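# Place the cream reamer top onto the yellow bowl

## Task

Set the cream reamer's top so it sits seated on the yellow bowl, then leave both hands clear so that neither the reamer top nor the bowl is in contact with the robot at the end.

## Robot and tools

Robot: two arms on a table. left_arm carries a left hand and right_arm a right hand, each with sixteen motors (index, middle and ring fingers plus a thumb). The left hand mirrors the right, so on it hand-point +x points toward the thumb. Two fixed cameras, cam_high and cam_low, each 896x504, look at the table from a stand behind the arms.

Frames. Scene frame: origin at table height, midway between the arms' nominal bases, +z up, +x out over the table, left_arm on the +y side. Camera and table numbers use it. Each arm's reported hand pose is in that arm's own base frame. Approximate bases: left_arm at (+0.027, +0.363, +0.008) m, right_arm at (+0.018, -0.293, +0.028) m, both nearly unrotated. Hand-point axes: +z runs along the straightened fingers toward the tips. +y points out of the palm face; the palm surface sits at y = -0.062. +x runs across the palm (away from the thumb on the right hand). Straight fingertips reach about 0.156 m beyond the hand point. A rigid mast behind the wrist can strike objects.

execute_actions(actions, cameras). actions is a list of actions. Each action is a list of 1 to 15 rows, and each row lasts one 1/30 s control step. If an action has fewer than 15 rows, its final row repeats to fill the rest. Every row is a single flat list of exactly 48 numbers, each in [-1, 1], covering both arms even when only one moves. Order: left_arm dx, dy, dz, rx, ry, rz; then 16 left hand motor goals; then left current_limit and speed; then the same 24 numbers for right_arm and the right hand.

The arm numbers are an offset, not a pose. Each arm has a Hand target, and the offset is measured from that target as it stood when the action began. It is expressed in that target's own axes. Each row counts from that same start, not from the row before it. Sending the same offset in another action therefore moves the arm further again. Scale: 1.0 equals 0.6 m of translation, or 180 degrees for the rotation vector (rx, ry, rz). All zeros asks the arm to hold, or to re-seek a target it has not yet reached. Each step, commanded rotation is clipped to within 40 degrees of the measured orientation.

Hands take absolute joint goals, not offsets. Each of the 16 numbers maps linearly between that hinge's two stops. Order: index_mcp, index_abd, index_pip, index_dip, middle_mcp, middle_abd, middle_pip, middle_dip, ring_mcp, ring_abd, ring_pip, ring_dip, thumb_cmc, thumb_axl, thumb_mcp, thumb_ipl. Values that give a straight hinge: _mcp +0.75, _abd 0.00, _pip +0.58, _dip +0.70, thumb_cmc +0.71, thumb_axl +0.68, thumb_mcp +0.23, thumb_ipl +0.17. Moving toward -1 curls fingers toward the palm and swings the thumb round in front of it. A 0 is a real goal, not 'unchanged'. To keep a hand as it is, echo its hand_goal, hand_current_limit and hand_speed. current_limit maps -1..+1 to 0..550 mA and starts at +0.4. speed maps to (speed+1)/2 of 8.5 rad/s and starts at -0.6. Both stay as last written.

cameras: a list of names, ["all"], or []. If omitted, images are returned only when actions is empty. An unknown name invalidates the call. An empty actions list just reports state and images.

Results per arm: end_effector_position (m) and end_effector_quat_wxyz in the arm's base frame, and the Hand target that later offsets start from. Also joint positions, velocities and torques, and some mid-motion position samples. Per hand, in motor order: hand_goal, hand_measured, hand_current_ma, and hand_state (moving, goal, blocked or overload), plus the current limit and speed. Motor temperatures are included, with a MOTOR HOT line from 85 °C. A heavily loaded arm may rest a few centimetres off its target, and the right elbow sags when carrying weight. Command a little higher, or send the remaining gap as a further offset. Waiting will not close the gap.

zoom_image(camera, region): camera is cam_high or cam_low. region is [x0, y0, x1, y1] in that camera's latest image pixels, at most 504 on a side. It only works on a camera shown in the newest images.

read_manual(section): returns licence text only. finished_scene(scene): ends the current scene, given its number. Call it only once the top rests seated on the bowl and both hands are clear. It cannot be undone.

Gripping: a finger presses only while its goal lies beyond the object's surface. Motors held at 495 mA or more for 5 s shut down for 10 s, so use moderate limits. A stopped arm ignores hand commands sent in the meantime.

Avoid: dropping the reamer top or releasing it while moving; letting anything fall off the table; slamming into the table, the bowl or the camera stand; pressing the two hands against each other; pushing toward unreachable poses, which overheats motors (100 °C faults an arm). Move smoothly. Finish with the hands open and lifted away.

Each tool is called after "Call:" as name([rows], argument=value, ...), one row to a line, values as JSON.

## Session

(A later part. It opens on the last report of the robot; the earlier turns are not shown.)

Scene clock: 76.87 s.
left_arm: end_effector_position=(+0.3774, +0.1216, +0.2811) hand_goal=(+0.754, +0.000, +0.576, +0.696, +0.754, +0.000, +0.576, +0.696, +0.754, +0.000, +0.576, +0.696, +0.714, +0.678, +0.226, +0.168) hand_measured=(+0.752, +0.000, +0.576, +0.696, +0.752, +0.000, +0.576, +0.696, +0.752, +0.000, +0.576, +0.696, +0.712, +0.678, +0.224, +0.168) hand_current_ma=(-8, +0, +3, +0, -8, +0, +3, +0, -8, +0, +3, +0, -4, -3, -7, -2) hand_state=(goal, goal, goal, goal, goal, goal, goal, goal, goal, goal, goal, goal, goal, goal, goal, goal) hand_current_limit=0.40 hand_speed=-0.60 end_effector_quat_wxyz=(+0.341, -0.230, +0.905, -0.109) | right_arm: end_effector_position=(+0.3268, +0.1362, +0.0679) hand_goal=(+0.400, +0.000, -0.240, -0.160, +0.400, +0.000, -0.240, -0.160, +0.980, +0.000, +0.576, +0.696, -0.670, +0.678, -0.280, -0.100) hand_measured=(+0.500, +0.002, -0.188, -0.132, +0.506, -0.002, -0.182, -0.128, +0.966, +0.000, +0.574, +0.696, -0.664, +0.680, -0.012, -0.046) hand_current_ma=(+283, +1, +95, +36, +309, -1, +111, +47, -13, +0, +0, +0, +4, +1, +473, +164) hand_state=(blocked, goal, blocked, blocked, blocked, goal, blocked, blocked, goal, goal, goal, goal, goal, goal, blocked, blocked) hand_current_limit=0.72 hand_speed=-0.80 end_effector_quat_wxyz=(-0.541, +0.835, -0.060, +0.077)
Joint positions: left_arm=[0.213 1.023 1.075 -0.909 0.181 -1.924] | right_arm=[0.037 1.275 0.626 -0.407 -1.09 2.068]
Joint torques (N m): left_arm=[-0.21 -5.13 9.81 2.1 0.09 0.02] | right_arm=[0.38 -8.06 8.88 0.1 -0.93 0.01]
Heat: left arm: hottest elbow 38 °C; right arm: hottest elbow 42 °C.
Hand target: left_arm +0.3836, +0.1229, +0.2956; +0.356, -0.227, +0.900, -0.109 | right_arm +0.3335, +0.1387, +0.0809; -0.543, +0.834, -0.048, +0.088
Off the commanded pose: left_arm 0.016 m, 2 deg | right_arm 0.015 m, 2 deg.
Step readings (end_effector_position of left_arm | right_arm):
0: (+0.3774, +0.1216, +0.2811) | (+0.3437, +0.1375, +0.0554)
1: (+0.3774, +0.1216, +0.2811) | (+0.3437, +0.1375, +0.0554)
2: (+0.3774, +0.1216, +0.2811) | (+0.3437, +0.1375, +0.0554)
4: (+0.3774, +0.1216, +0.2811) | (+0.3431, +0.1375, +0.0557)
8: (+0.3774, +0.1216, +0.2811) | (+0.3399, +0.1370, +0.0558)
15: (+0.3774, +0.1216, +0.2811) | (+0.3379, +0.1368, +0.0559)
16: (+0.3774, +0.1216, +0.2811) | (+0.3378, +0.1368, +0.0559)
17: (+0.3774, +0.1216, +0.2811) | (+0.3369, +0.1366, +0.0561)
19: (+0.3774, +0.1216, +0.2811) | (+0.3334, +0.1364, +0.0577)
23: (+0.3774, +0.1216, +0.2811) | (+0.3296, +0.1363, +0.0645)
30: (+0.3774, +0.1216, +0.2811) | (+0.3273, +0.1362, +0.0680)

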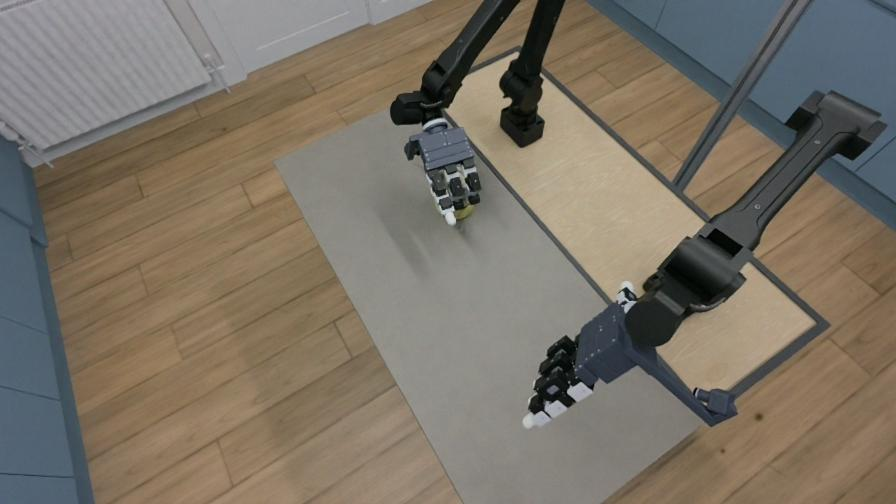

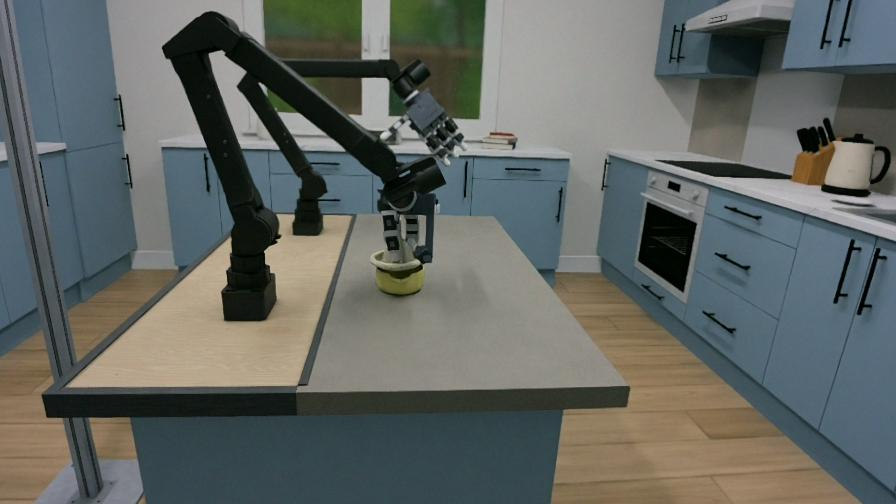

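Call:
execute_actions([
  [[0,0,0,0,0,0,0.754,0,0.576,0.696,0.754,0,0.576,0.696,0.754,0,0.576,0.696,0.714,0.678,0.226,0.168,0.4,-0.6,0.0008,0.0257,0.012,0,0,0,0.4,0,-0.24,-0.16,0.4,0,-0.24,-0.16,0.98,0,0.576,0.696,-0.67,0.678,-0.28,-0.1,0.72,-0.8]],
], cameras=["all"])

Call:
zoom_image(camera="cam_low", region=[370, 236, 434, 300])

Call:
zoom_image(camera="cam_high", region=[420, 176, 450, 206])

Scene clock: 78.47 s.
left_arm: end_effector_position=(+0.3774, +0.1216, +0.2811) hand_goal=(+0.754, +0.000, +0.576, +0.696, +0.754, +0.000, +0.576, +0.696, +0.754, +0.000, +0.576, +0.696, +0.714, +0.678, +0.226, +0.168) hand_measured=(+0.752, +0.000, +0.576, +0.696, +0.752, +0.000, +0.576, +0.696, +0.752, +0.000, +0.576, +0.696, +0.712, +0.678, +0.224, +0.168) hand_current_ma=(-8, +0, +3, +0, -8, +0, +3, +0, -8, +0, +3, +0, -4, -3, -7, -2) hand_state=(goal, goal, goal, goal, goal, goal, goal, goal, goal, goal, goal, goal, goal, goal, goal, goal) hand_current_limit=0.40 hand_speed=-0.60 end_effector_quat_wxyz=(+0.341, -0.230, +0.905, -0.109) | right_arm: end_effector_position=(+0.3297, +0.1363, +0.0636) hand_goal=(+0.400, +0.000, -0.240, -0.160, +0.400, +0.000, -0.240, -0.160, +0.980, +0.000, +0.576, +0.696, -0.670, +0.678, -0.280, -0.100) hand_measured=(+0.500, +0.002, -0.188, -0.132, +0.506, -0.002, -0.182, -0.128, +0.966, +0.000, +0.574, +0.696, -0.664, +0.680, -0.012, -0.046) hand_current_ma=(+283, +1, +95, +36, +309, -1, +111, +47, -13, +0, +0, +0, +4, +1, +473, +164) hand_state=(blocked, goal, blocked, blocked, blocked, goal, blocked, blocked, goal, goal, goal, goal, goal, goal, blocked, blocked) hand_current_limit=0.72 hand_speed=-0.80 end_effector_quat_wxyz=(-0.541, +0.835, -0.058, +0.081)
Joint positions: left_arm=[0.213 1.023 1.075 -0.909 0.181 -1.924] | right_arm=[0.037 1.288 0.621 -0.379 -1.09 2.068]
Joint torques (N m): left_arm=[-0.15 -5.19 9.8 2.1 0.08 0.02] | right_arm=[0.97 -6.71 7.91 1.05 -0.95 0.02]
Heat: left arm: hottest elbow 38 °C; right arm: hottest elbow 42 °C.
Hand target: left_arm +0.3836, +0.1229, +0.2956; +0.356, -0.227, +0.900, -0.109 | right_arm +0.3356, +0.1389, +0.0640; -0.543, +0.834, -0.048, +0.088
Off the commanded pose: left_arm 0.016 m, 2 deg | right_arm 0.006 m, 1 deg.
Step readings (end_effector_position of left_arm | right_arm):
0: (+0.3774, +0.1216, +0.2811) | (+0.3267, +0.1362, +0.0679)
1: (+0.3774, +0.1216, +0.2811) | (+0.3267, +0.1362, +0.0679)
2: (+0.3774, +0.1216, +0.2811) | (+0.3267, +0.1362, +0.0679)
4: (+0.3774, +0.1216, +0.2811) | (+0.3273, +0.1362, +0.0680)
8: (+0.3774, +0.1216, +0.2811) | (+0.3305, +0.1363, +0.0675)
15: (+0.3774, +0.1216, +0.2811) | (+0.3299, +0.1363, +0.0639)

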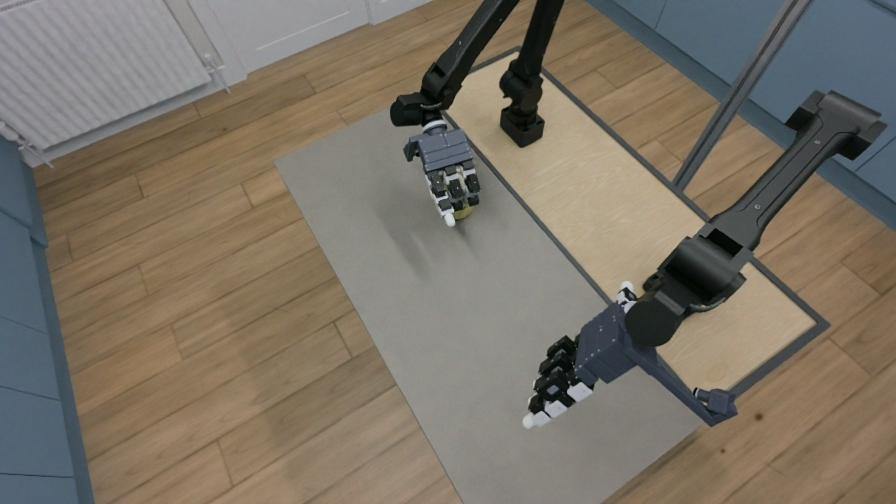

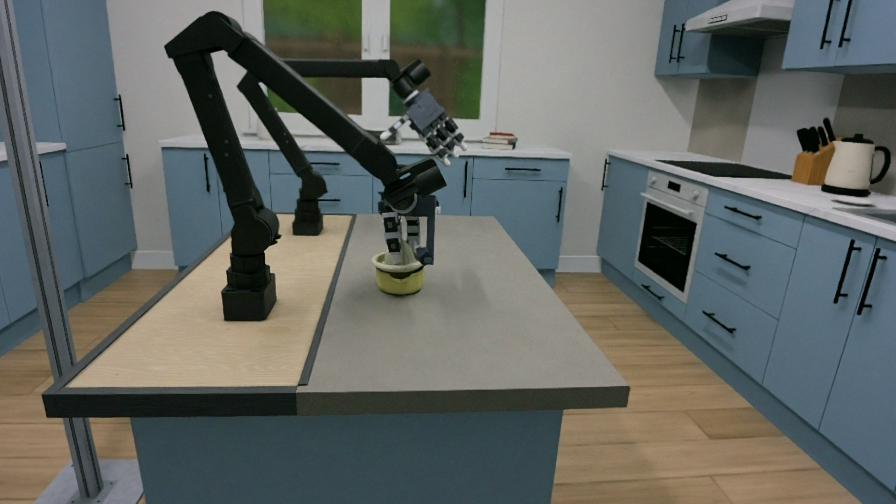

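Scaled by 7.875.

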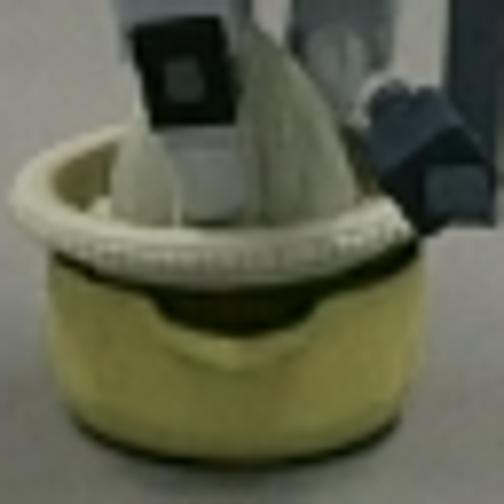

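Scaled by 16.800.

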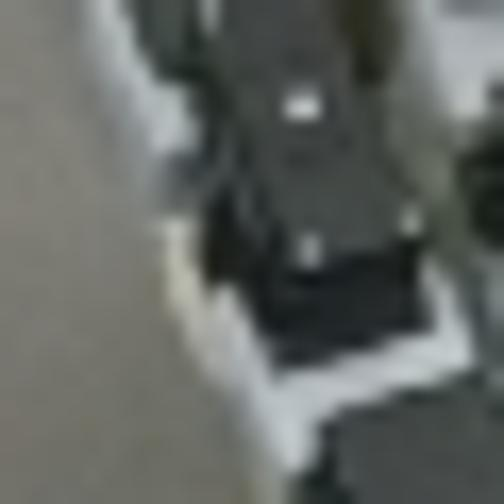

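Call:
zoom_image(camera="cam_low", region=[368, 236, 428, 276])

Scaled by 8.400.

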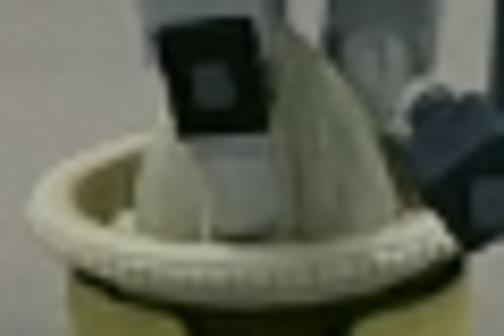

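Call:
zoom_image(camera="cam_high", region=[424, 180, 484, 226])

Scaled by 8.400.

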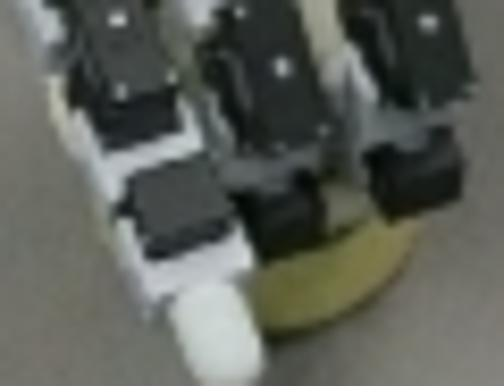

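Call:
execute_actions([
  [[0,0,0,0,0,0,0.754,0,0.576,0.696,0.754,0,0.576,0.696,0.754,0,0.576,0.696,0.714,0.678,0.226,0.168,0.4,-0.6,0.0055,0.0125,-0.0071,0,0,0,0.4,0,-0.24,-0.16,0.4,0,-0.24,-0.16,0.98,0,0.576,0.696,-0.67,0.678,-0.28,-0.1,0.72,-0.8]],
], cameras=["all"])

Call:
zoom_image(camera="cam_low", region=[368, 236, 428, 296])

Call:
zoom_image(camera="cam_high", region=[424, 180, 484, 226])

Scene clock: 82.83 s.
left_arm: end_effector_position=(+0.3774, +0.1216, +0.2811) hand_goal=(+0.754, +0.000, +0.576, +0.696, +0.754, +0.000, +0.576, +0.696, +0.754, +0.000, +0.576, +0.696, +0.714, +0.678, +0.226, +0.168) hand_measured=(+0.752, +0.000, +0.576, +0.696, +0.752, +0.000, +0.576, +0.696, +0.752, +0.000, +0.576, +0.696, +0.712, +0.678, +0.224, +0.168) hand_current_ma=(-8, +0, +3, +0, -8, +0, +3, +0, -8, +0, +3, +0, -4, -3, -7, -2) hand_state=(goal, goal, goal, goal, goal, goal, goal, goal, goal, goal, goal, goal, goal, goal, goal, goal) hand_current_limit=0.40 hand_speed=-0.60 end_effector_quat_wxyz=(+0.341, -0.230, +0.905, -0.109) | right_arm: end_effector_position=(+0.3319, +0.1339, +0.0578) hand_goal=(+0.400, +0.000, -0.240, -0.160, +0.400, +0.000, -0.240, -0.160, +0.980, +0.000, +0.576, +0.696, -0.670, +0.678, -0.280, -0.100) hand_measured=(+0.500, +0.002, -0.188, -0.134, +0.490, -0.004, -0.182, -0.130, +0.966, +0.000, +0.574, +0.696, -0.662, +0.682, -0.012, -0.046) hand_current_ma=(+283, +1, +95, +35, +243, -2, +111, +42, -13, +0, +0, +0, +5, +3, +473, +164) hand_state=(blocked, goal, blocked, blocked, blocked, goal, blocked, blocked, goal, goal, goal, goal, goal, goal, blocked, blocked) hand_current_limit=0.72 hand_speed=-0.80 end_effector_quat_wxyz=(-0.542, +0.835, -0.050, +0.084)
Joint positions: left_arm=[0.213 1.023 1.075 -0.909 0.181 -1.924] | right_arm=[0.029 1.309 0.621 -0.379 -1.099 2.031]
Joint torques (N m): left_arm=[-0.26 -5.19 9.8 2.09 0.09 0.02] | right_arm=[-0.15 -6.36 8.28 0.47 -1.08 -0.06]
Heat: left arm: hottest elbow 38 °C; right arm: hottest elbow 42 °C.
Hand target: left_arm +0.3836, +0.1229, +0.2956; +0.356, -0.227, +0.900, -0.109 | right_arm +0.3381, +0.1314, +0.0591; -0.543, +0.834, -0.048, +0.088
Off the commanded pose: left_arm 0.016 m, 2 deg | right_arm 0.007 m, 1 deg.
Step readings (end_effector_position of left_arm | right_arm):
0: (+0.3774, +0.1216, +0.2811) | (+0.3297, +0.1363, +0.0636)
1: (+0.3774, +0.1216, +0.2811) | (+0.3297, +0.1363, +0.0636)
2: (+0.3774, +0.1216, +0.2811) | (+0.3298, +0.1363, +0.0634)
4: (+0.3774, +0.1216, +0.2811) | (+0.3300, +0.1364, +0.0626)
8: (+0.3774, +0.1216, +0.2811) | (+0.3307, +0.1351, +0.0590)
15: (+0.3774, +0.1216, +0.2811) | (+0.3317, +0.1340, +0.0578)

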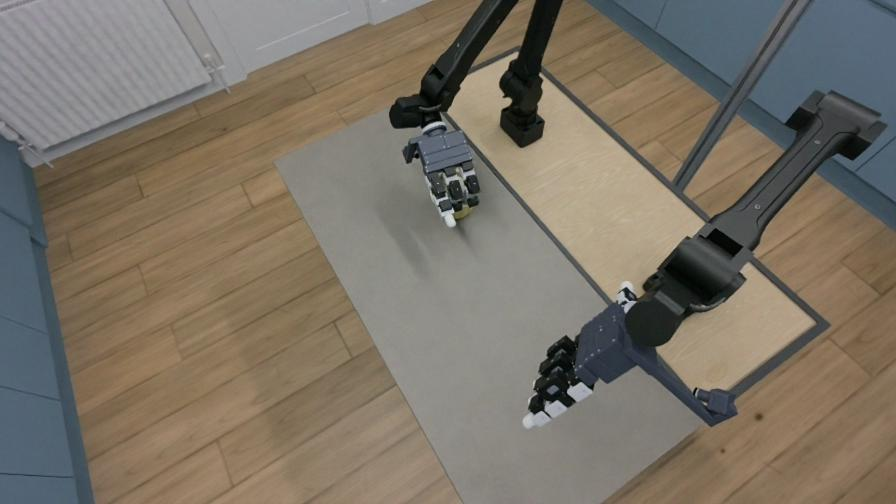

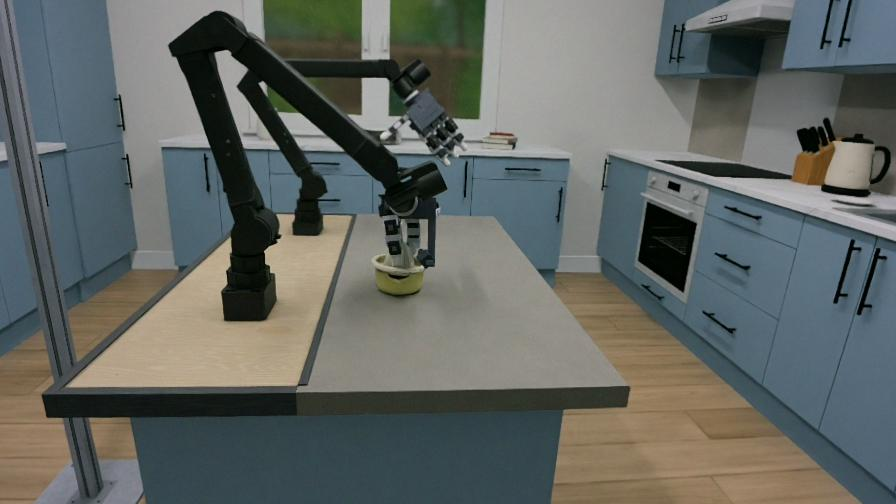

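Scaled by 8.400.

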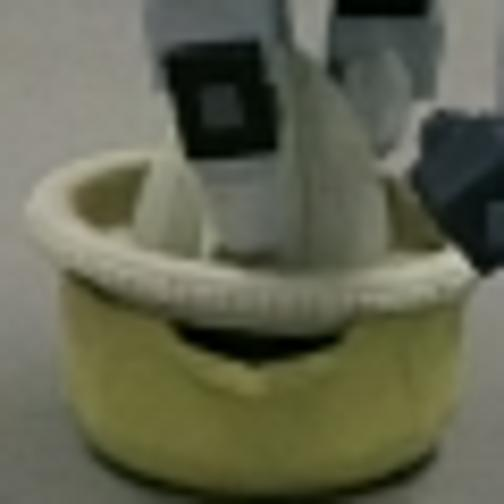

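Scaled by 8.400.

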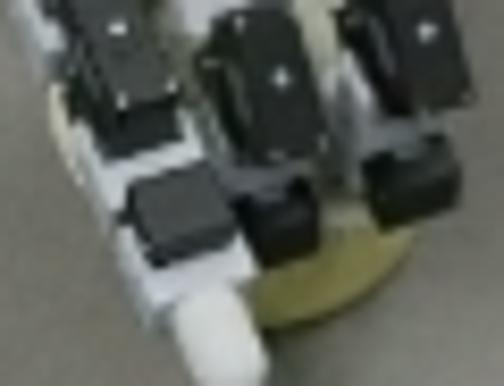

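Call:
zoom_image(camera="cam_low", region=[366, 248, 402, 284])

Call:
zoom_image(camera="cam_low", region=[398, 248, 434, 284])

Scaled by 14.000.

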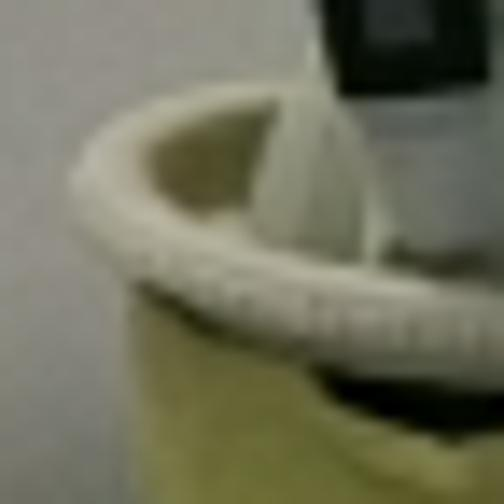

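Scaled by 14.000.

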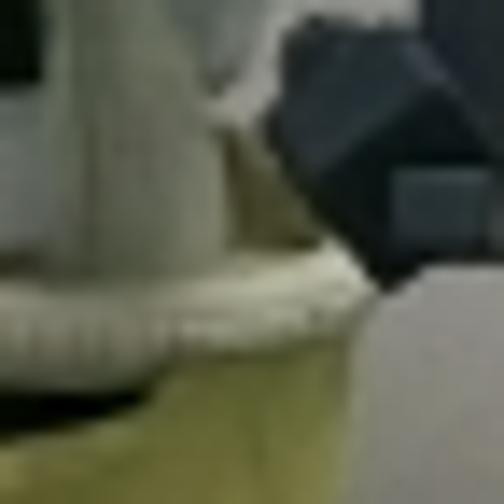

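Call:
zoom_image(camera="cam_high", region=[424, 184, 448, 208])

Call:
zoom_image(camera="cam_high", region=[450, 194, 480, 224])

Scaled by 21.000.

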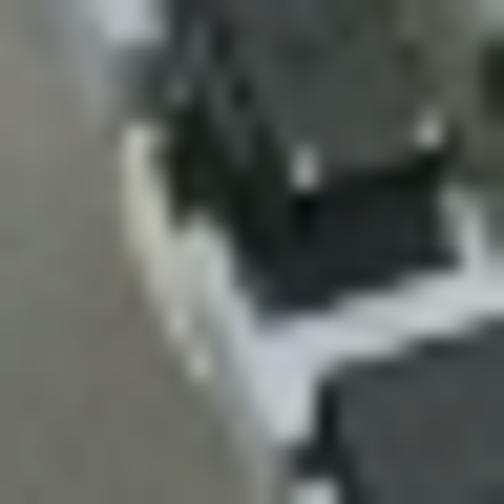

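Scaled by 16.800.

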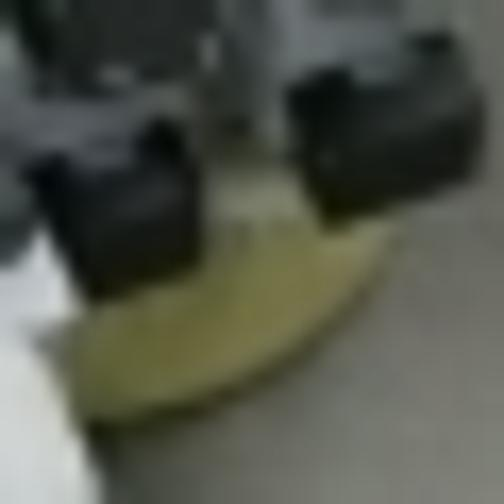

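Call:
execute_actions([
  [[0,0,0,0,0,0,0.754,0,0.576,0.696,0.754,0,0.576,0.696,0.754,0,0.576,0.696,0.714,0.678,0.226,0.168,0.4,-0.6,0.0014,0.0035,-0.0074,0,0,0,0.4,0,-0.24,-0.16,0.4,0,-0.24,-0.16,0.98,0,0.576,0.696,-0.67,0.678,-0.28,-0.1,0.72,-0.8]],
], cameras=["all"])

Call:
zoom_image(camera="cam_low", region=[368, 236, 428, 296])

Call:
zoom_image(camera="cam_high", region=[424, 180, 484, 226])

Scene clock: 89.60 s.
left_arm: end_effector_position=(+0.3774, +0.1216, +0.2811) hand_goal=(+0.754, +0.000, +0.576, +0.696, +0.754, +0.000, +0.576, +0.696, +0.754, +0.000, +0.576, +0.696, +0.714, +0.678, +0.226, +0.168) hand_measured=(+0.752, +0.000, +0.576, +0.696, +0.752, +0.000, +0.576, +0.696, +0.752, +0.000, +0.576, +0.696, +0.712, +0.678, +0.224, +0.168) hand_current_ma=(-8, +0, +3, +0, -8, +0, +3, +0, -8, +0, +3, +0, -4, -3, -7, -2) hand_state=(goal, goal, goal, goal, goal, goal, goal, goal, goal, goal, goal, goal, goal, goal, goal, goal) hand_current_limit=0.40 hand_speed=-0.60 end_effector_quat_wxyz=(+0.341, -0.230, +0.905, -0.109) | right_arm: end_effector_position=(+0.3312, +0.1292, +0.0573) hand_goal=(+0.400, +0.000, -0.240, -0.160, +0.400, +0.000, -0.240, -0.160, +0.980, +0.000, +0.576, +0.696, -0.670, +0.678, -0.280, -0.100) hand_measured=(+0.500, +0.004, -0.188, -0.134, +0.488, -0.004, -0.182, -0.132, +0.966, +0.000, +0.574, +0.696, -0.662, +0.682, -0.012, -0.046) hand_current_ma=(+283, +1, +95, +35, +235, -2, +111, +40, -13, +0, +0, +0, +5, +3, +473, +164) hand_state=(blocked, goal, blocked, blocked, blocked, goal, blocked, blocked, goal, goal, goal, goal, goal, goal, blocked, blocked) hand_current_limit=0.72 hand_speed=-0.80 end_effector_quat_wxyz=(-0.543, +0.834, -0.049, +0.085)
Joint positions: left_arm=[0.213 1.023 1.075 -0.909 0.181 -1.924] | right_arm=[0.014 1.309 0.621 -0.4 -1.108 2.003]
Joint torques (N m): left_arm=[-0.21 -5.19 9.81 2.09 0.08 0.02] | right_arm=[0.62 -6.48 8.77 0.13 -0.97 -0.05]
Heat: left arm: hottest elbow 39 °C; right arm: hottest elbow 43 °C.
Hand target: left_arm +0.3836, +0.1229, +0.2956; +0.356, -0.227, +0.900, -0.109 | right_arm +0.3382, +0.1263, +0.0591; -0.543, +0.834, -0.048, +0.088
Off the commanded pose: left_arm 0.016 m, 2 deg | right_arm 0.008 m, 0 deg.
Step readings (end_effector_position of left_arm | right_arm):
0: (+0.3774, +0.1216, +0.2811) | (+0.3319, +0.1339, +0.0578)
1: (+0.3774, +0.1216, +0.2811) | (+0.3319, +0.1338, +0.0577)
2: (+0.3774, +0.1216, +0.2811) | (+0.3319, +0.1337, +0.0578)
4: (+0.3774, +0.1216, +0.2811) | (+0.3317, +0.1329, +0.0579)
8: (+0.3774, +0.1216, +0.2811) | (+0.3314, +0.1301, +0.0576)
15: (+0.3774, +0.1216, +0.2811) | (+0.3312, +0.1292, +0.0573)

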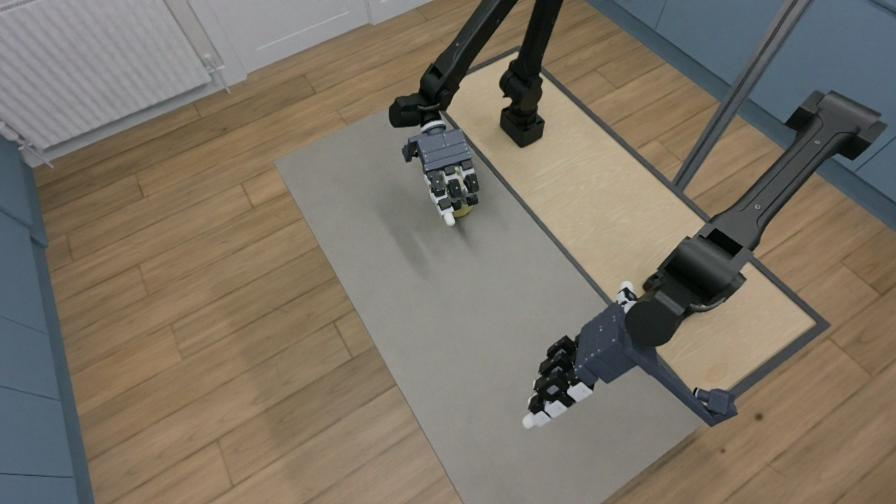

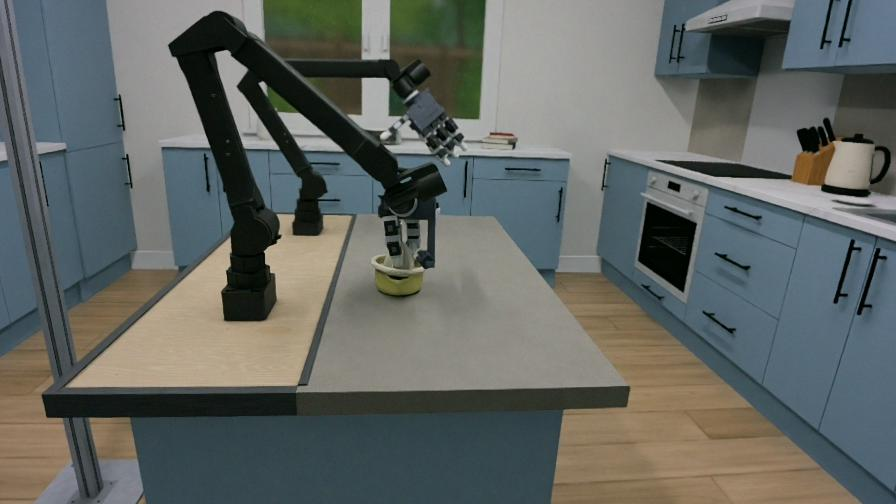

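Scaled by 8.400.

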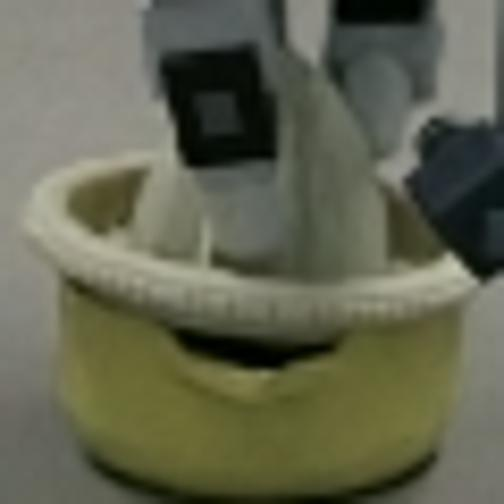

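Scaled by 8.400.

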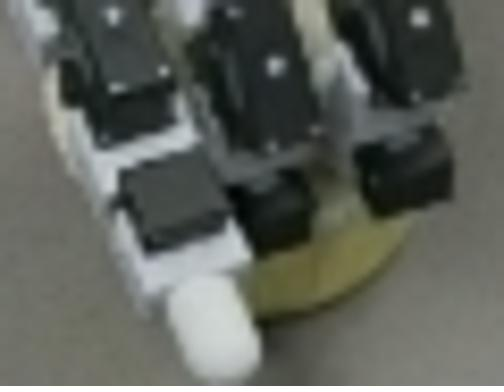

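Call:
execute_actions([
  [[0,0,0,0,0,0,0.754,0,0.576,0.696,0.754,0,0.576,0.696,0.754,0,0.576,0.696,0.714,0.678,0.226,0.168,0.4,-0.6,0.01,-0.0458,-0.0195,0.0022,0.0053,-0.0114,0.4,0,-0.24,-0.16,0.4,0,-0.24,-0.16,0.98,0,0.576,0.696,-0.67,0.678,-0.28,-0.1,0.72,-0.8]],
  [[0,0,0,0,0,0,0.754,0,0.576,0.696,0.754,0,0.576,0.696,0.754,0,0.576,0.696,0.714,0.678,0.226,0.168,0.4,-0.6,0,-0.0151,-0.007,0,0,0,0.4,0,-0.24,-0.16,0.4,0,-0.24,-0.16,0.98,0,0.576,0.696,-0.67,0.678,-0.28,-0.1,0.72,-0.8]],
], cameras=["all"])

Call:
zoom_image(camera="cam_low", region=[368, 236, 428, 296])

Call:
zoom_image(camera="cam_high", region=[424, 176, 484, 222])

Scene clock: 92.77 s.
left_arm: end_effector_position=(+0.3774, +0.1216, +0.2811) hand_goal=(+0.754, +0.000, +0.576, +0.696, +0.754, +0.000, +0.576, +0.696, +0.754, +0.000, +0.576, +0.696, +0.714, +0.678, +0.226, +0.168) hand_measured=(+0.752, +0.000, +0.576, +0.696, +0.752, +0.000, +0.576, +0.696, +0.752, +0.000, +0.576, +0.696, +0.712, +0.678, +0.224, +0.168) hand_current_ma=(-8, +0, +3, +0, -8, +0, +3, +0, -8, +0, +3, +0, -4, -3, -7, -2) hand_state=(goal, goal, goal, goal, goal, goal, goal, goal, goal, goal, goal, goal, goal, goal, goal, goal) hand_current_limit=0.40 hand_speed=-0.60 end_effector_quat_wxyz=(+0.341, -0.230, +0.905, -0.109) | right_arm: end_effector_position=(+0.3167, +0.1284, +0.0740) hand_goal=(+0.400, +0.000, -0.240, -0.160, +0.400, +0.000, -0.240, -0.160, +0.980, +0.000, +0.576, +0.696, -0.670, +0.678, -0.280, -0.100) hand_measured=(+0.498, +0.004, -0.188, -0.134, +0.488, -0.006, -0.182, -0.134, +0.966, +0.000, +0.574, +0.696, -0.664, +0.682, -0.012, -0.046) hand_current_ma=(+281, +1, +95, +35, +235, -2, +111, +32, -13, +0, +0, +0, +5, +3, +473, +164) hand_state=(blocked, goal, blocked, blocked, blocked, goal, blocked, blocked, goal, goal, goal, goal, goal, goal, blocked, blocked) hand_current_limit=0.72 hand_speed=-0.80 end_effector_quat_wxyz=(-0.542, +0.835, -0.055, +0.075)
Joint positions: left_arm=[0.213 1.023 1.075 -0.909 0.181 -1.924] | right_arm=[0.013 1.244 0.625 -0.5 -1.107 1.997]
Joint torques (N m): left_arm=[-0.21 -5.13 9.81 2.11 0.09 0.01] | right_arm=[-0.67 -8.23 11.86 0.14 -1.05 -0.06]
Heat: left arm: hottest elbow 39 °C; right arm: hottest elbow 43 °C.
Hand target: left_arm +0.3836, +0.1229, +0.2956; +0.356, -0.227, +0.900, -0.109 | right_arm +0.3399, +0.1259, +0.0992; -0.544, +0.832, -0.037, +0.105
Off the commanded pose: left_arm 0.016 m, 2 deg | right_arm 0.034 m, 4 deg.
Step readings (end_effector_position of left_arm | right_arm):
0: (+0.3774, +0.1216, +0.2811) | (+0.3311, +0.1292, +0.0573)
1: (+0.3774, +0.1216, +0.2811) | (+0.3310, +0.1292, +0.0573)
2: (+0.3774, +0.1216, +0.2811) | (+0.3301, +0.1292, +0.0570)
4: (+0.3774, +0.1216, +0.2811) | (+0.3274, +0.1291, +0.0578)
8: (+0.3774, +0.1216, +0.2811) | (+0.3233, +0.1290, +0.0625)
15: (+0.3774, +0.1216, +0.2811) | (+0.3217, +0.1287, +0.0676)
16: (+0.3774, +0.1216, +0.2811) | (+0.3213, +0.1287, +0.0675)
17: (+0.3774, +0.1216, +0.2811) | (+0.3206, +0.1287, +0.0675)
19: (+0.3774, +0.1216, +0.2811) | (+0.3186, +0.1286, +0.0680)
23: (+0.3774, +0.1216, +0.2811) | (+0.3163, +0.1286, +0.0708)
30: (+0.3774, +0.1216, +0.2811) | (+0.3169, +0.1285, +0.0739)

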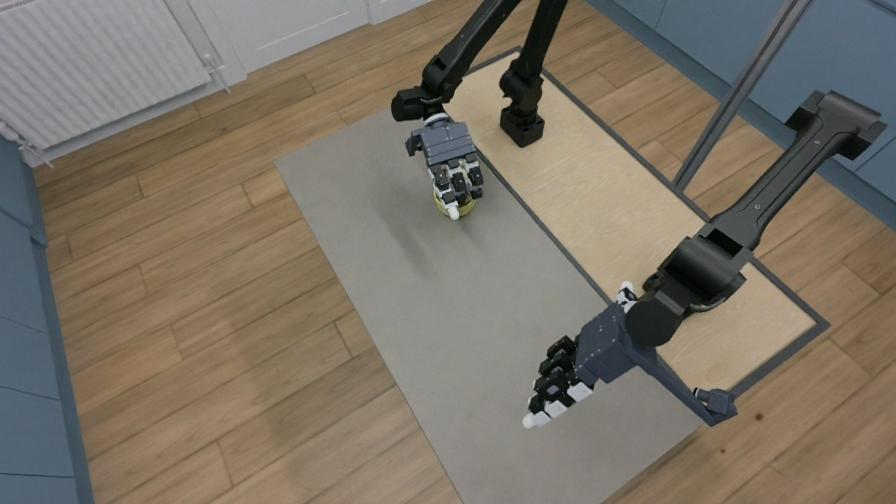

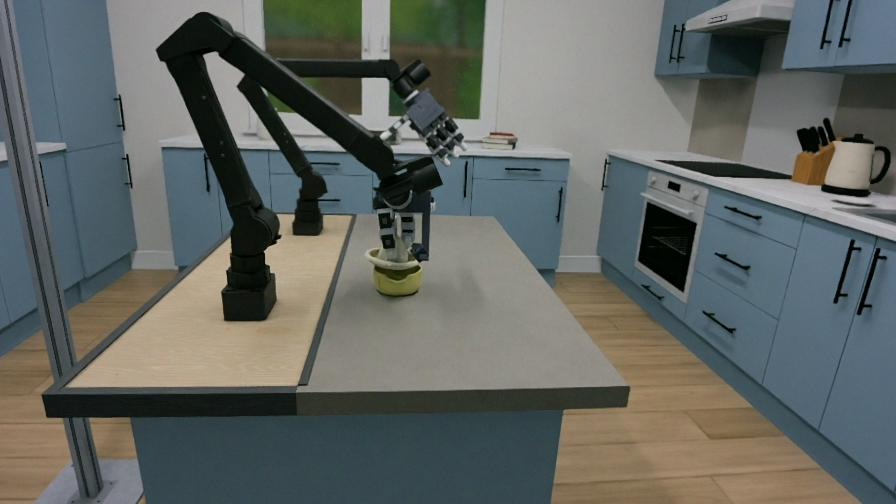

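Scaled by 8.400.

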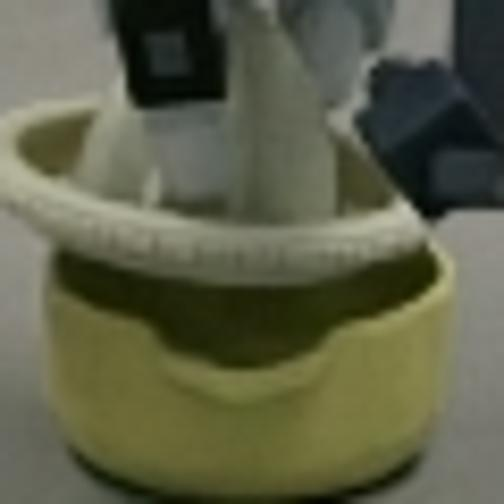

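Scaled by 8.400.

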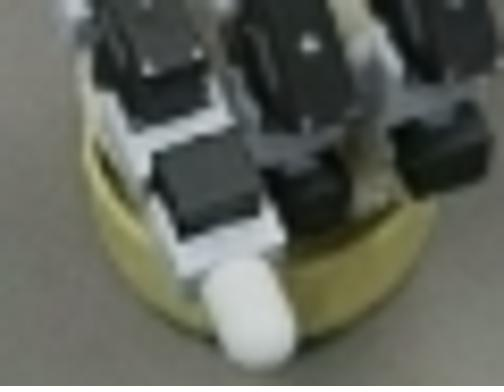

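Call:
execute_actions([
  [[0,0,0,0,0,0,0.754,0,0.576,0.696,0.754,0,0.576,0.696,0.754,0,0.576,0.696,0.714,0.678,0.226,0.168,0.4,-0.6,0,-0.0227,-0.0106,0.0017,0.004,-0.0085,0.4,0,-0.24,-0.16,0.4,0,-0.24,-0.16,0.98,0,0.576,0.696,-0.67,0.678,-0.28,-0.1,0.72,-0.8]],
  [[0,0,0,0,0,0,0.754,0,0.576,0.696,0.754,0,0.576,0.696,0.754,0,0.576,0.696,0.714,0.678,0.226,0.168,0.4,-0.6,0,-0.0227,-0.0106,0.0017,0.004,-0.0085,0.4,0,-0.24,-0.16,0.4,0,-0.24,-0.16,0.98,0,0.576,0.696,-0.67,0.678,-0.28,-0.1,0.72,-0.8]],
], cameras=["all"])

Call:
zoom_image(camera="cam_low", region=[364, 228, 432, 296])

Call:
zoom_image(camera="cam_high", region=[424, 170, 484, 222])

Scene clock: 94.87 s.
left_arm: end_effector_position=(+0.3774, +0.1216, +0.2811) hand_goal=(+0.754, +0.000, +0.576, +0.696, +0.754, +0.000, +0.576, +0.696, +0.754, +0.000, +0.576, +0.696, +0.714, +0.678, +0.226, +0.168) hand_measured=(+0.752, +0.000, +0.576, +0.696, +0.752, +0.000, +0.576, +0.696, +0.752, +0.000, +0.576, +0.696, +0.712, +0.678, +0.224, +0.168) hand_current_ma=(-8, +0, +3, +0, -8, +0, +3, +0, -8, +0, +3, +0, -4, -3, -7, -2) hand_state=(goal, goal, goal, goal, goal, goal, goal, goal, goal, goal, goal, goal, goal, goal, goal, goal) hand_current_limit=0.40 hand_speed=-0.60 end_effector_quat_wxyz=(+0.341, -0.230, +0.905, -0.109) | right_arm: end_effector_position=(+0.3136, +0.1280, +0.1025) hand_goal=(+0.400, +0.000, -0.240, -0.160, +0.400, +0.000, -0.240, -0.160, +0.980, +0.000, +0.576, +0.696, -0.670, +0.678, -0.280, -0.100) hand_measured=(+0.498, +0.004, -0.188, -0.134, +0.488, -0.006, -0.182, -0.134, +0.966, +0.000, +0.574, +0.696, -0.664, +0.682, -0.012, -0.046) hand_current_ma=(+281, +1, +95, +35, +235, -2, +111, +32, -13, +0, +0, +0, +5, +3, +473, +164) hand_state=(blocked, goal, blocked, blocked, blocked, goal, blocked, blocked, goal, goal, goal, goal, goal, goal, blocked, blocked) hand_current_limit=0.72 hand_speed=-0.80 end_effector_quat_wxyz=(-0.543, +0.833, -0.038, +0.101)
Joint positions: left_arm=[0.213 1.023 1.075 -0.909 0.181 -1.924] | right_arm=[0.011 1.144 0.628 -0.541 -1.107 1.996]
Joint torques (N m): left_arm=[-0.26 -5.19 9.8 2.11 0.09 0.02] | right_arm=[-0.26 -7.12 12.51 0.25 -0.98 -0.1]
Heat: left arm: hottest elbow 39 °C; right arm: hottest elbow 43 °C.
Hand target: left_arm +0.3836, +0.1229, +0.2956; +0.356, -0.227, +0.900, -0.109 | right_arm +0.3354, +0.1255, +0.1290; -0.545, +0.828, -0.021, +0.130
Off the commanded pose: left_arm 0.016 m, 2 deg | right_arm 0.034 m, 4 deg.
Step readings (end_effector_position of left_arm | right_arm):
0: (+0.3774, +0.1216, +0.2811) | (+0.3167, +0.1284, +0.0739)
1: (+0.3774, +0.1216, +0.2811) | (+0.3167, +0.1284, +0.0739)
2: (+0.3774, +0.1216, +0.2811) | (+0.3166, +0.1284, +0.0742)
4: (+0.3774, +0.1216, +0.2811) | (+0.3160, +0.1284, +0.0767)
8: (+0.3774, +0.1216, +0.2811) | (+0.3163, +0.1284, +0.0852)
15: (+0.3774, +0.1216, +0.2811) | (+0.3153, +0.1282, +0.0888)
16: (+0.3774, +0.1216, +0.2811) | (+0.3152, +0.1282, +0.0888)
17: (+0.3774, +0.1216, +0.2811) | (+0.3150, +0.1282, +0.0890)
19: (+0.3774, +0.1216, +0.2811) | (+0.3141, +0.1282, +0.0906)
23: (+0.3774, +0.1216, +0.2811) | (+0.3136, +0.1282, +0.0979)
30: (+0.3774, +0.1216, +0.2811) | (+0.3140, +0.1281, +0.1026)

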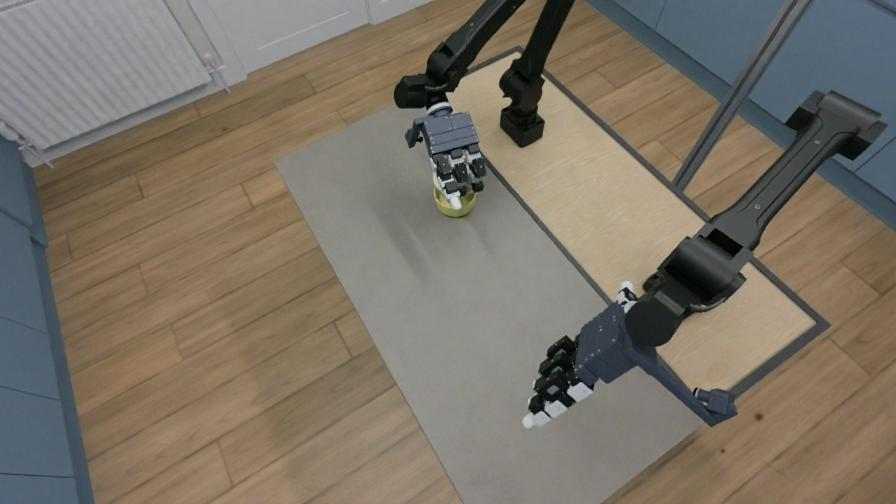

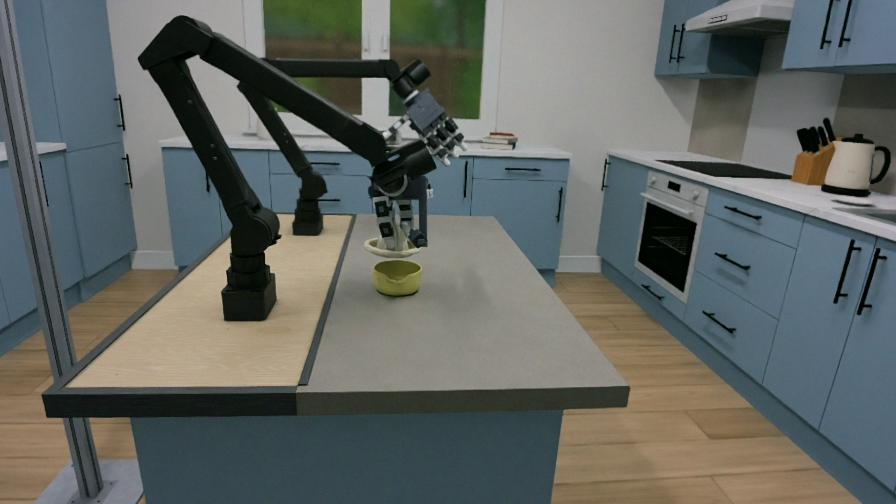

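Scaled by 7.412.

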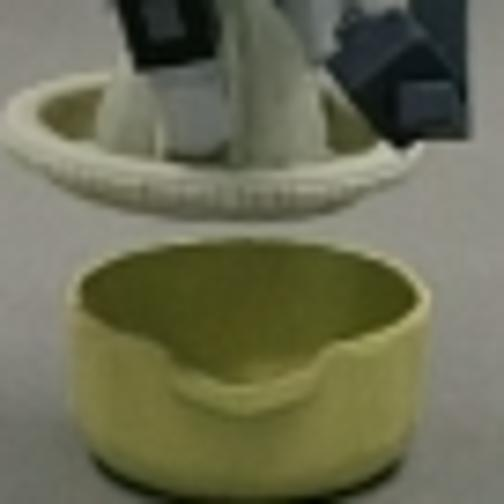

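Scaled by 8.400.

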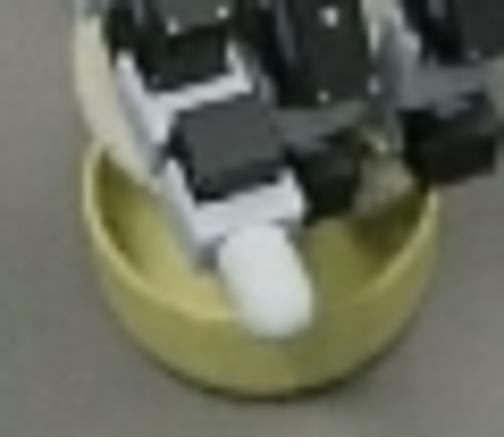

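Call:
execute_actions([
  [[0,0,0,0,0,0,0.754,0,0.576,0.696,0.754,0,0.576,0.696,0.754,0,0.576,0.696,0.714,0.678,0.226,0.168,0.4,-0.6,-0.0105,0.0298,0.0114,0,0,0,0.4,0,-0.24,-0.16,0.4,0,-0.24,-0.16,0.98,0,0.576,0.696,-0.67,0.678,-0.28,-0.1,0.72,-0.8]],
  [[0,0,0,0,0,0,0.754,0,0.576,0.696,0.754,0,0.576,0.696,0.754,0,0.576,0.696,0.714,0.678,0.226,0.168,0.4,-0.6,-0.0105,0.0298,0.0114,0,0,0,0.4,0,-0.24,-0.16,0.4,0,-0.24,-0.16,0.98,0,0.576,0.696,-0.67,0.678,-0.28,-0.1,0.72,-0.8]],
], cameras=["all"])

Call:
zoom_image(camera="cam_low", region=[364, 228, 432, 296])

Call:
zoom_image(camera="cam_high", region=[424, 170, 484, 222])

Scene clock: 98.77 s.
left_arm: end_effector_position=(+0.3774, +0.1216, +0.2811) hand_goal=(+0.754, +0.000, +0.576, +0.696, +0.754, +0.000, +0.576, +0.696, +0.754, +0.000, +0.576, +0.696, +0.714, +0.678, +0.226, +0.168) hand_measured=(+0.752, +0.000, +0.576, +0.696, +0.752, +0.000, +0.576, +0.696, +0.752, +0.000, +0.576, +0.696, +0.712, +0.678, +0.224, +0.168) hand_current_ma=(-8, +0, +3, +0, -8, +0, +3, +0, -8, +0, +3, +0, -4, -3, -7, -2) hand_state=(goal, goal, goal, goal, goal, goal, goal, goal, goal, goal, goal, goal, goal, goal, goal, goal) hand_current_limit=0.40 hand_speed=-0.60 end_effector_quat_wxyz=(+0.341, -0.230, +0.905, -0.109) | right_arm: end_effector_position=(+0.3209, +0.1274, +0.0856) hand_goal=(+0.400, +0.000, -0.240, -0.160, +0.400, +0.000, -0.240, -0.160, +0.980, +0.000, +0.576, +0.696, -0.670, +0.678, -0.280, -0.100) hand_measured=(+0.498, +0.004, -0.188, -0.134, +0.486, -0.006, -0.182, -0.134, +0.966, +0.000, +0.574, +0.696, -0.662, +0.682, -0.012, -0.046) hand_current_ma=(+281, +1, +95, +34, +231, -2, +111, +32, -13, +0, +0, +0, +5, +3, +473, +164) hand_state=(blocked, goal, blocked, blocked, blocked, goal, blocked, blocked, goal, goal, goal, goal, goal, goal, blocked, blocked) hand_current_limit=0.72 hand_speed=-0.80 end_effector_quat_wxyz=(-0.544, +0.831, -0.027, +0.117)
Joint positions: left_arm=[0.213 1.023 1.075 -0.909 0.181 -1.924] | right_arm=[0.01 1.179 0.596 -0.441 -1.107 1.99]
Joint torques (N m): left_arm=[-0.26 -5.19 9.81 2.1 0.09 0.02] | right_arm=[0.03 -4.84 8.55 1.39 -1.04 -0.03]
Heat: left arm: hottest elbow 39 °C; right arm: hottest elbow 44 °C.
Hand target: left_arm +0.3836, +0.1229, +0.2956; +0.356, -0.227, +0.900, -0.109 | right_arm +0.3301, +0.1255, +0.0888; -0.545, +0.828, -0.021, +0.130
Off the commanded pose: left_arm 0.016 m, 2 deg | right_arm 0.010 m, 2 deg.
Step readings (end_effector_position of left_arm | right_arm):
0: (+0.3774, +0.1216, +0.2811) | (+0.3136, +0.1280, +0.1025)
1: (+0.3774, +0.1216, +0.2811) | (+0.3136, +0.1280, +0.1025)
2: (+0.3774, +0.1216, +0.2811) | (+0.3136, +0.1280, +0.1025)
4: (+0.3774, +0.1216, +0.2811) | (+0.3145, +0.1278, +0.1027)
8: (+0.3774, +0.1216, +0.2811) | (+0.3181, +0.1276, +0.1036)
15: (+0.3774, +0.1216, +0.2811) | (+0.3204, +0.1275, +0.1042)
16: (+0.3774, +0.1216, +0.2811) | (+0.3207, +0.1275, +0.1043)
17: (+0.3774, +0.1216, +0.2811) | (+0.3213, +0.1275, +0.1039)
19: (+0.3774, +0.1216, +0.2811) | (+0.3236, +0.1275, +0.1015)
23: (+0.3774, +0.1216, +0.2811) | (+0.3222, +0.1274, +0.0918)
30: (+0.3774, +0.1216, +0.2811) | (+0.3203, +0.1274, +0.0854)

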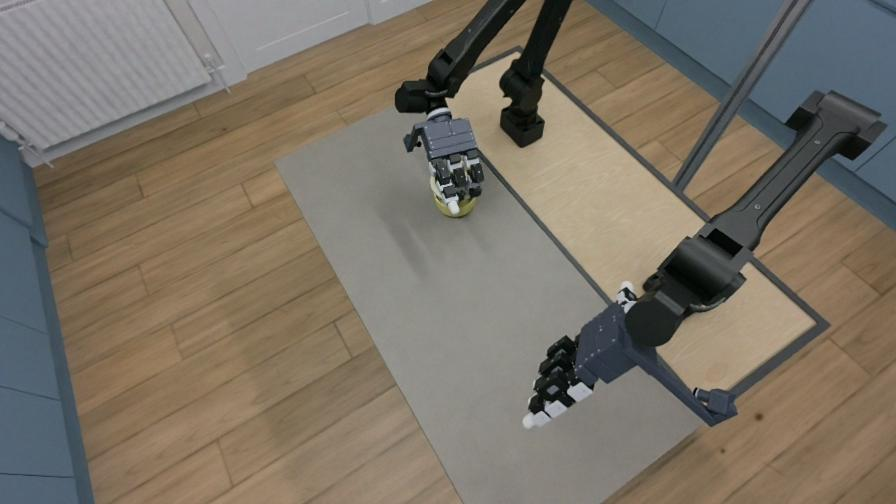

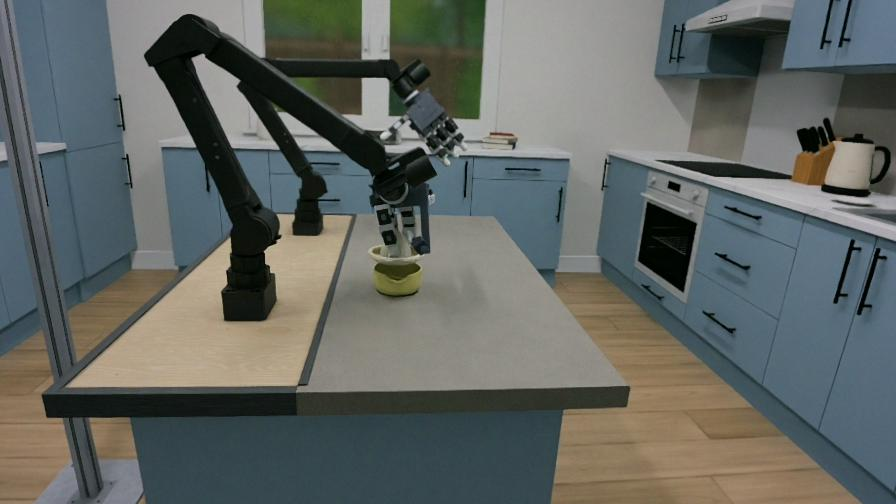

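Scaled by 7.412.

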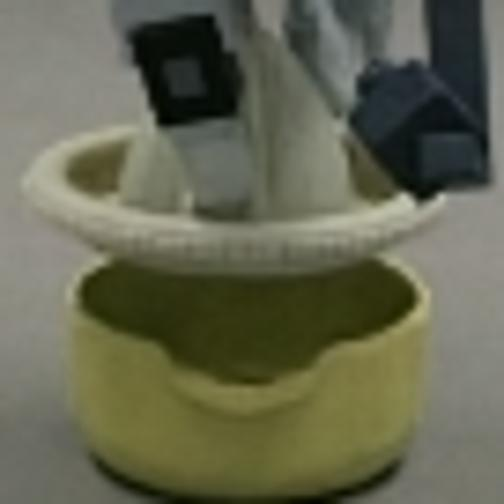

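Scaled by 8.400.

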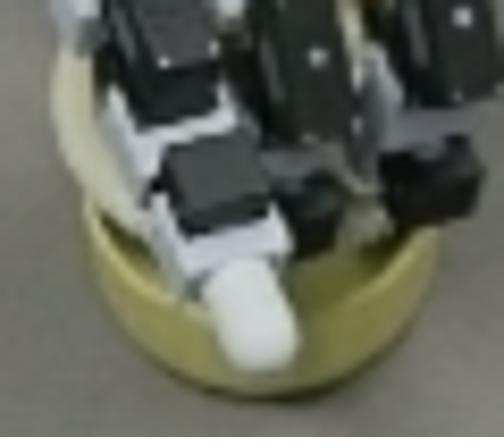

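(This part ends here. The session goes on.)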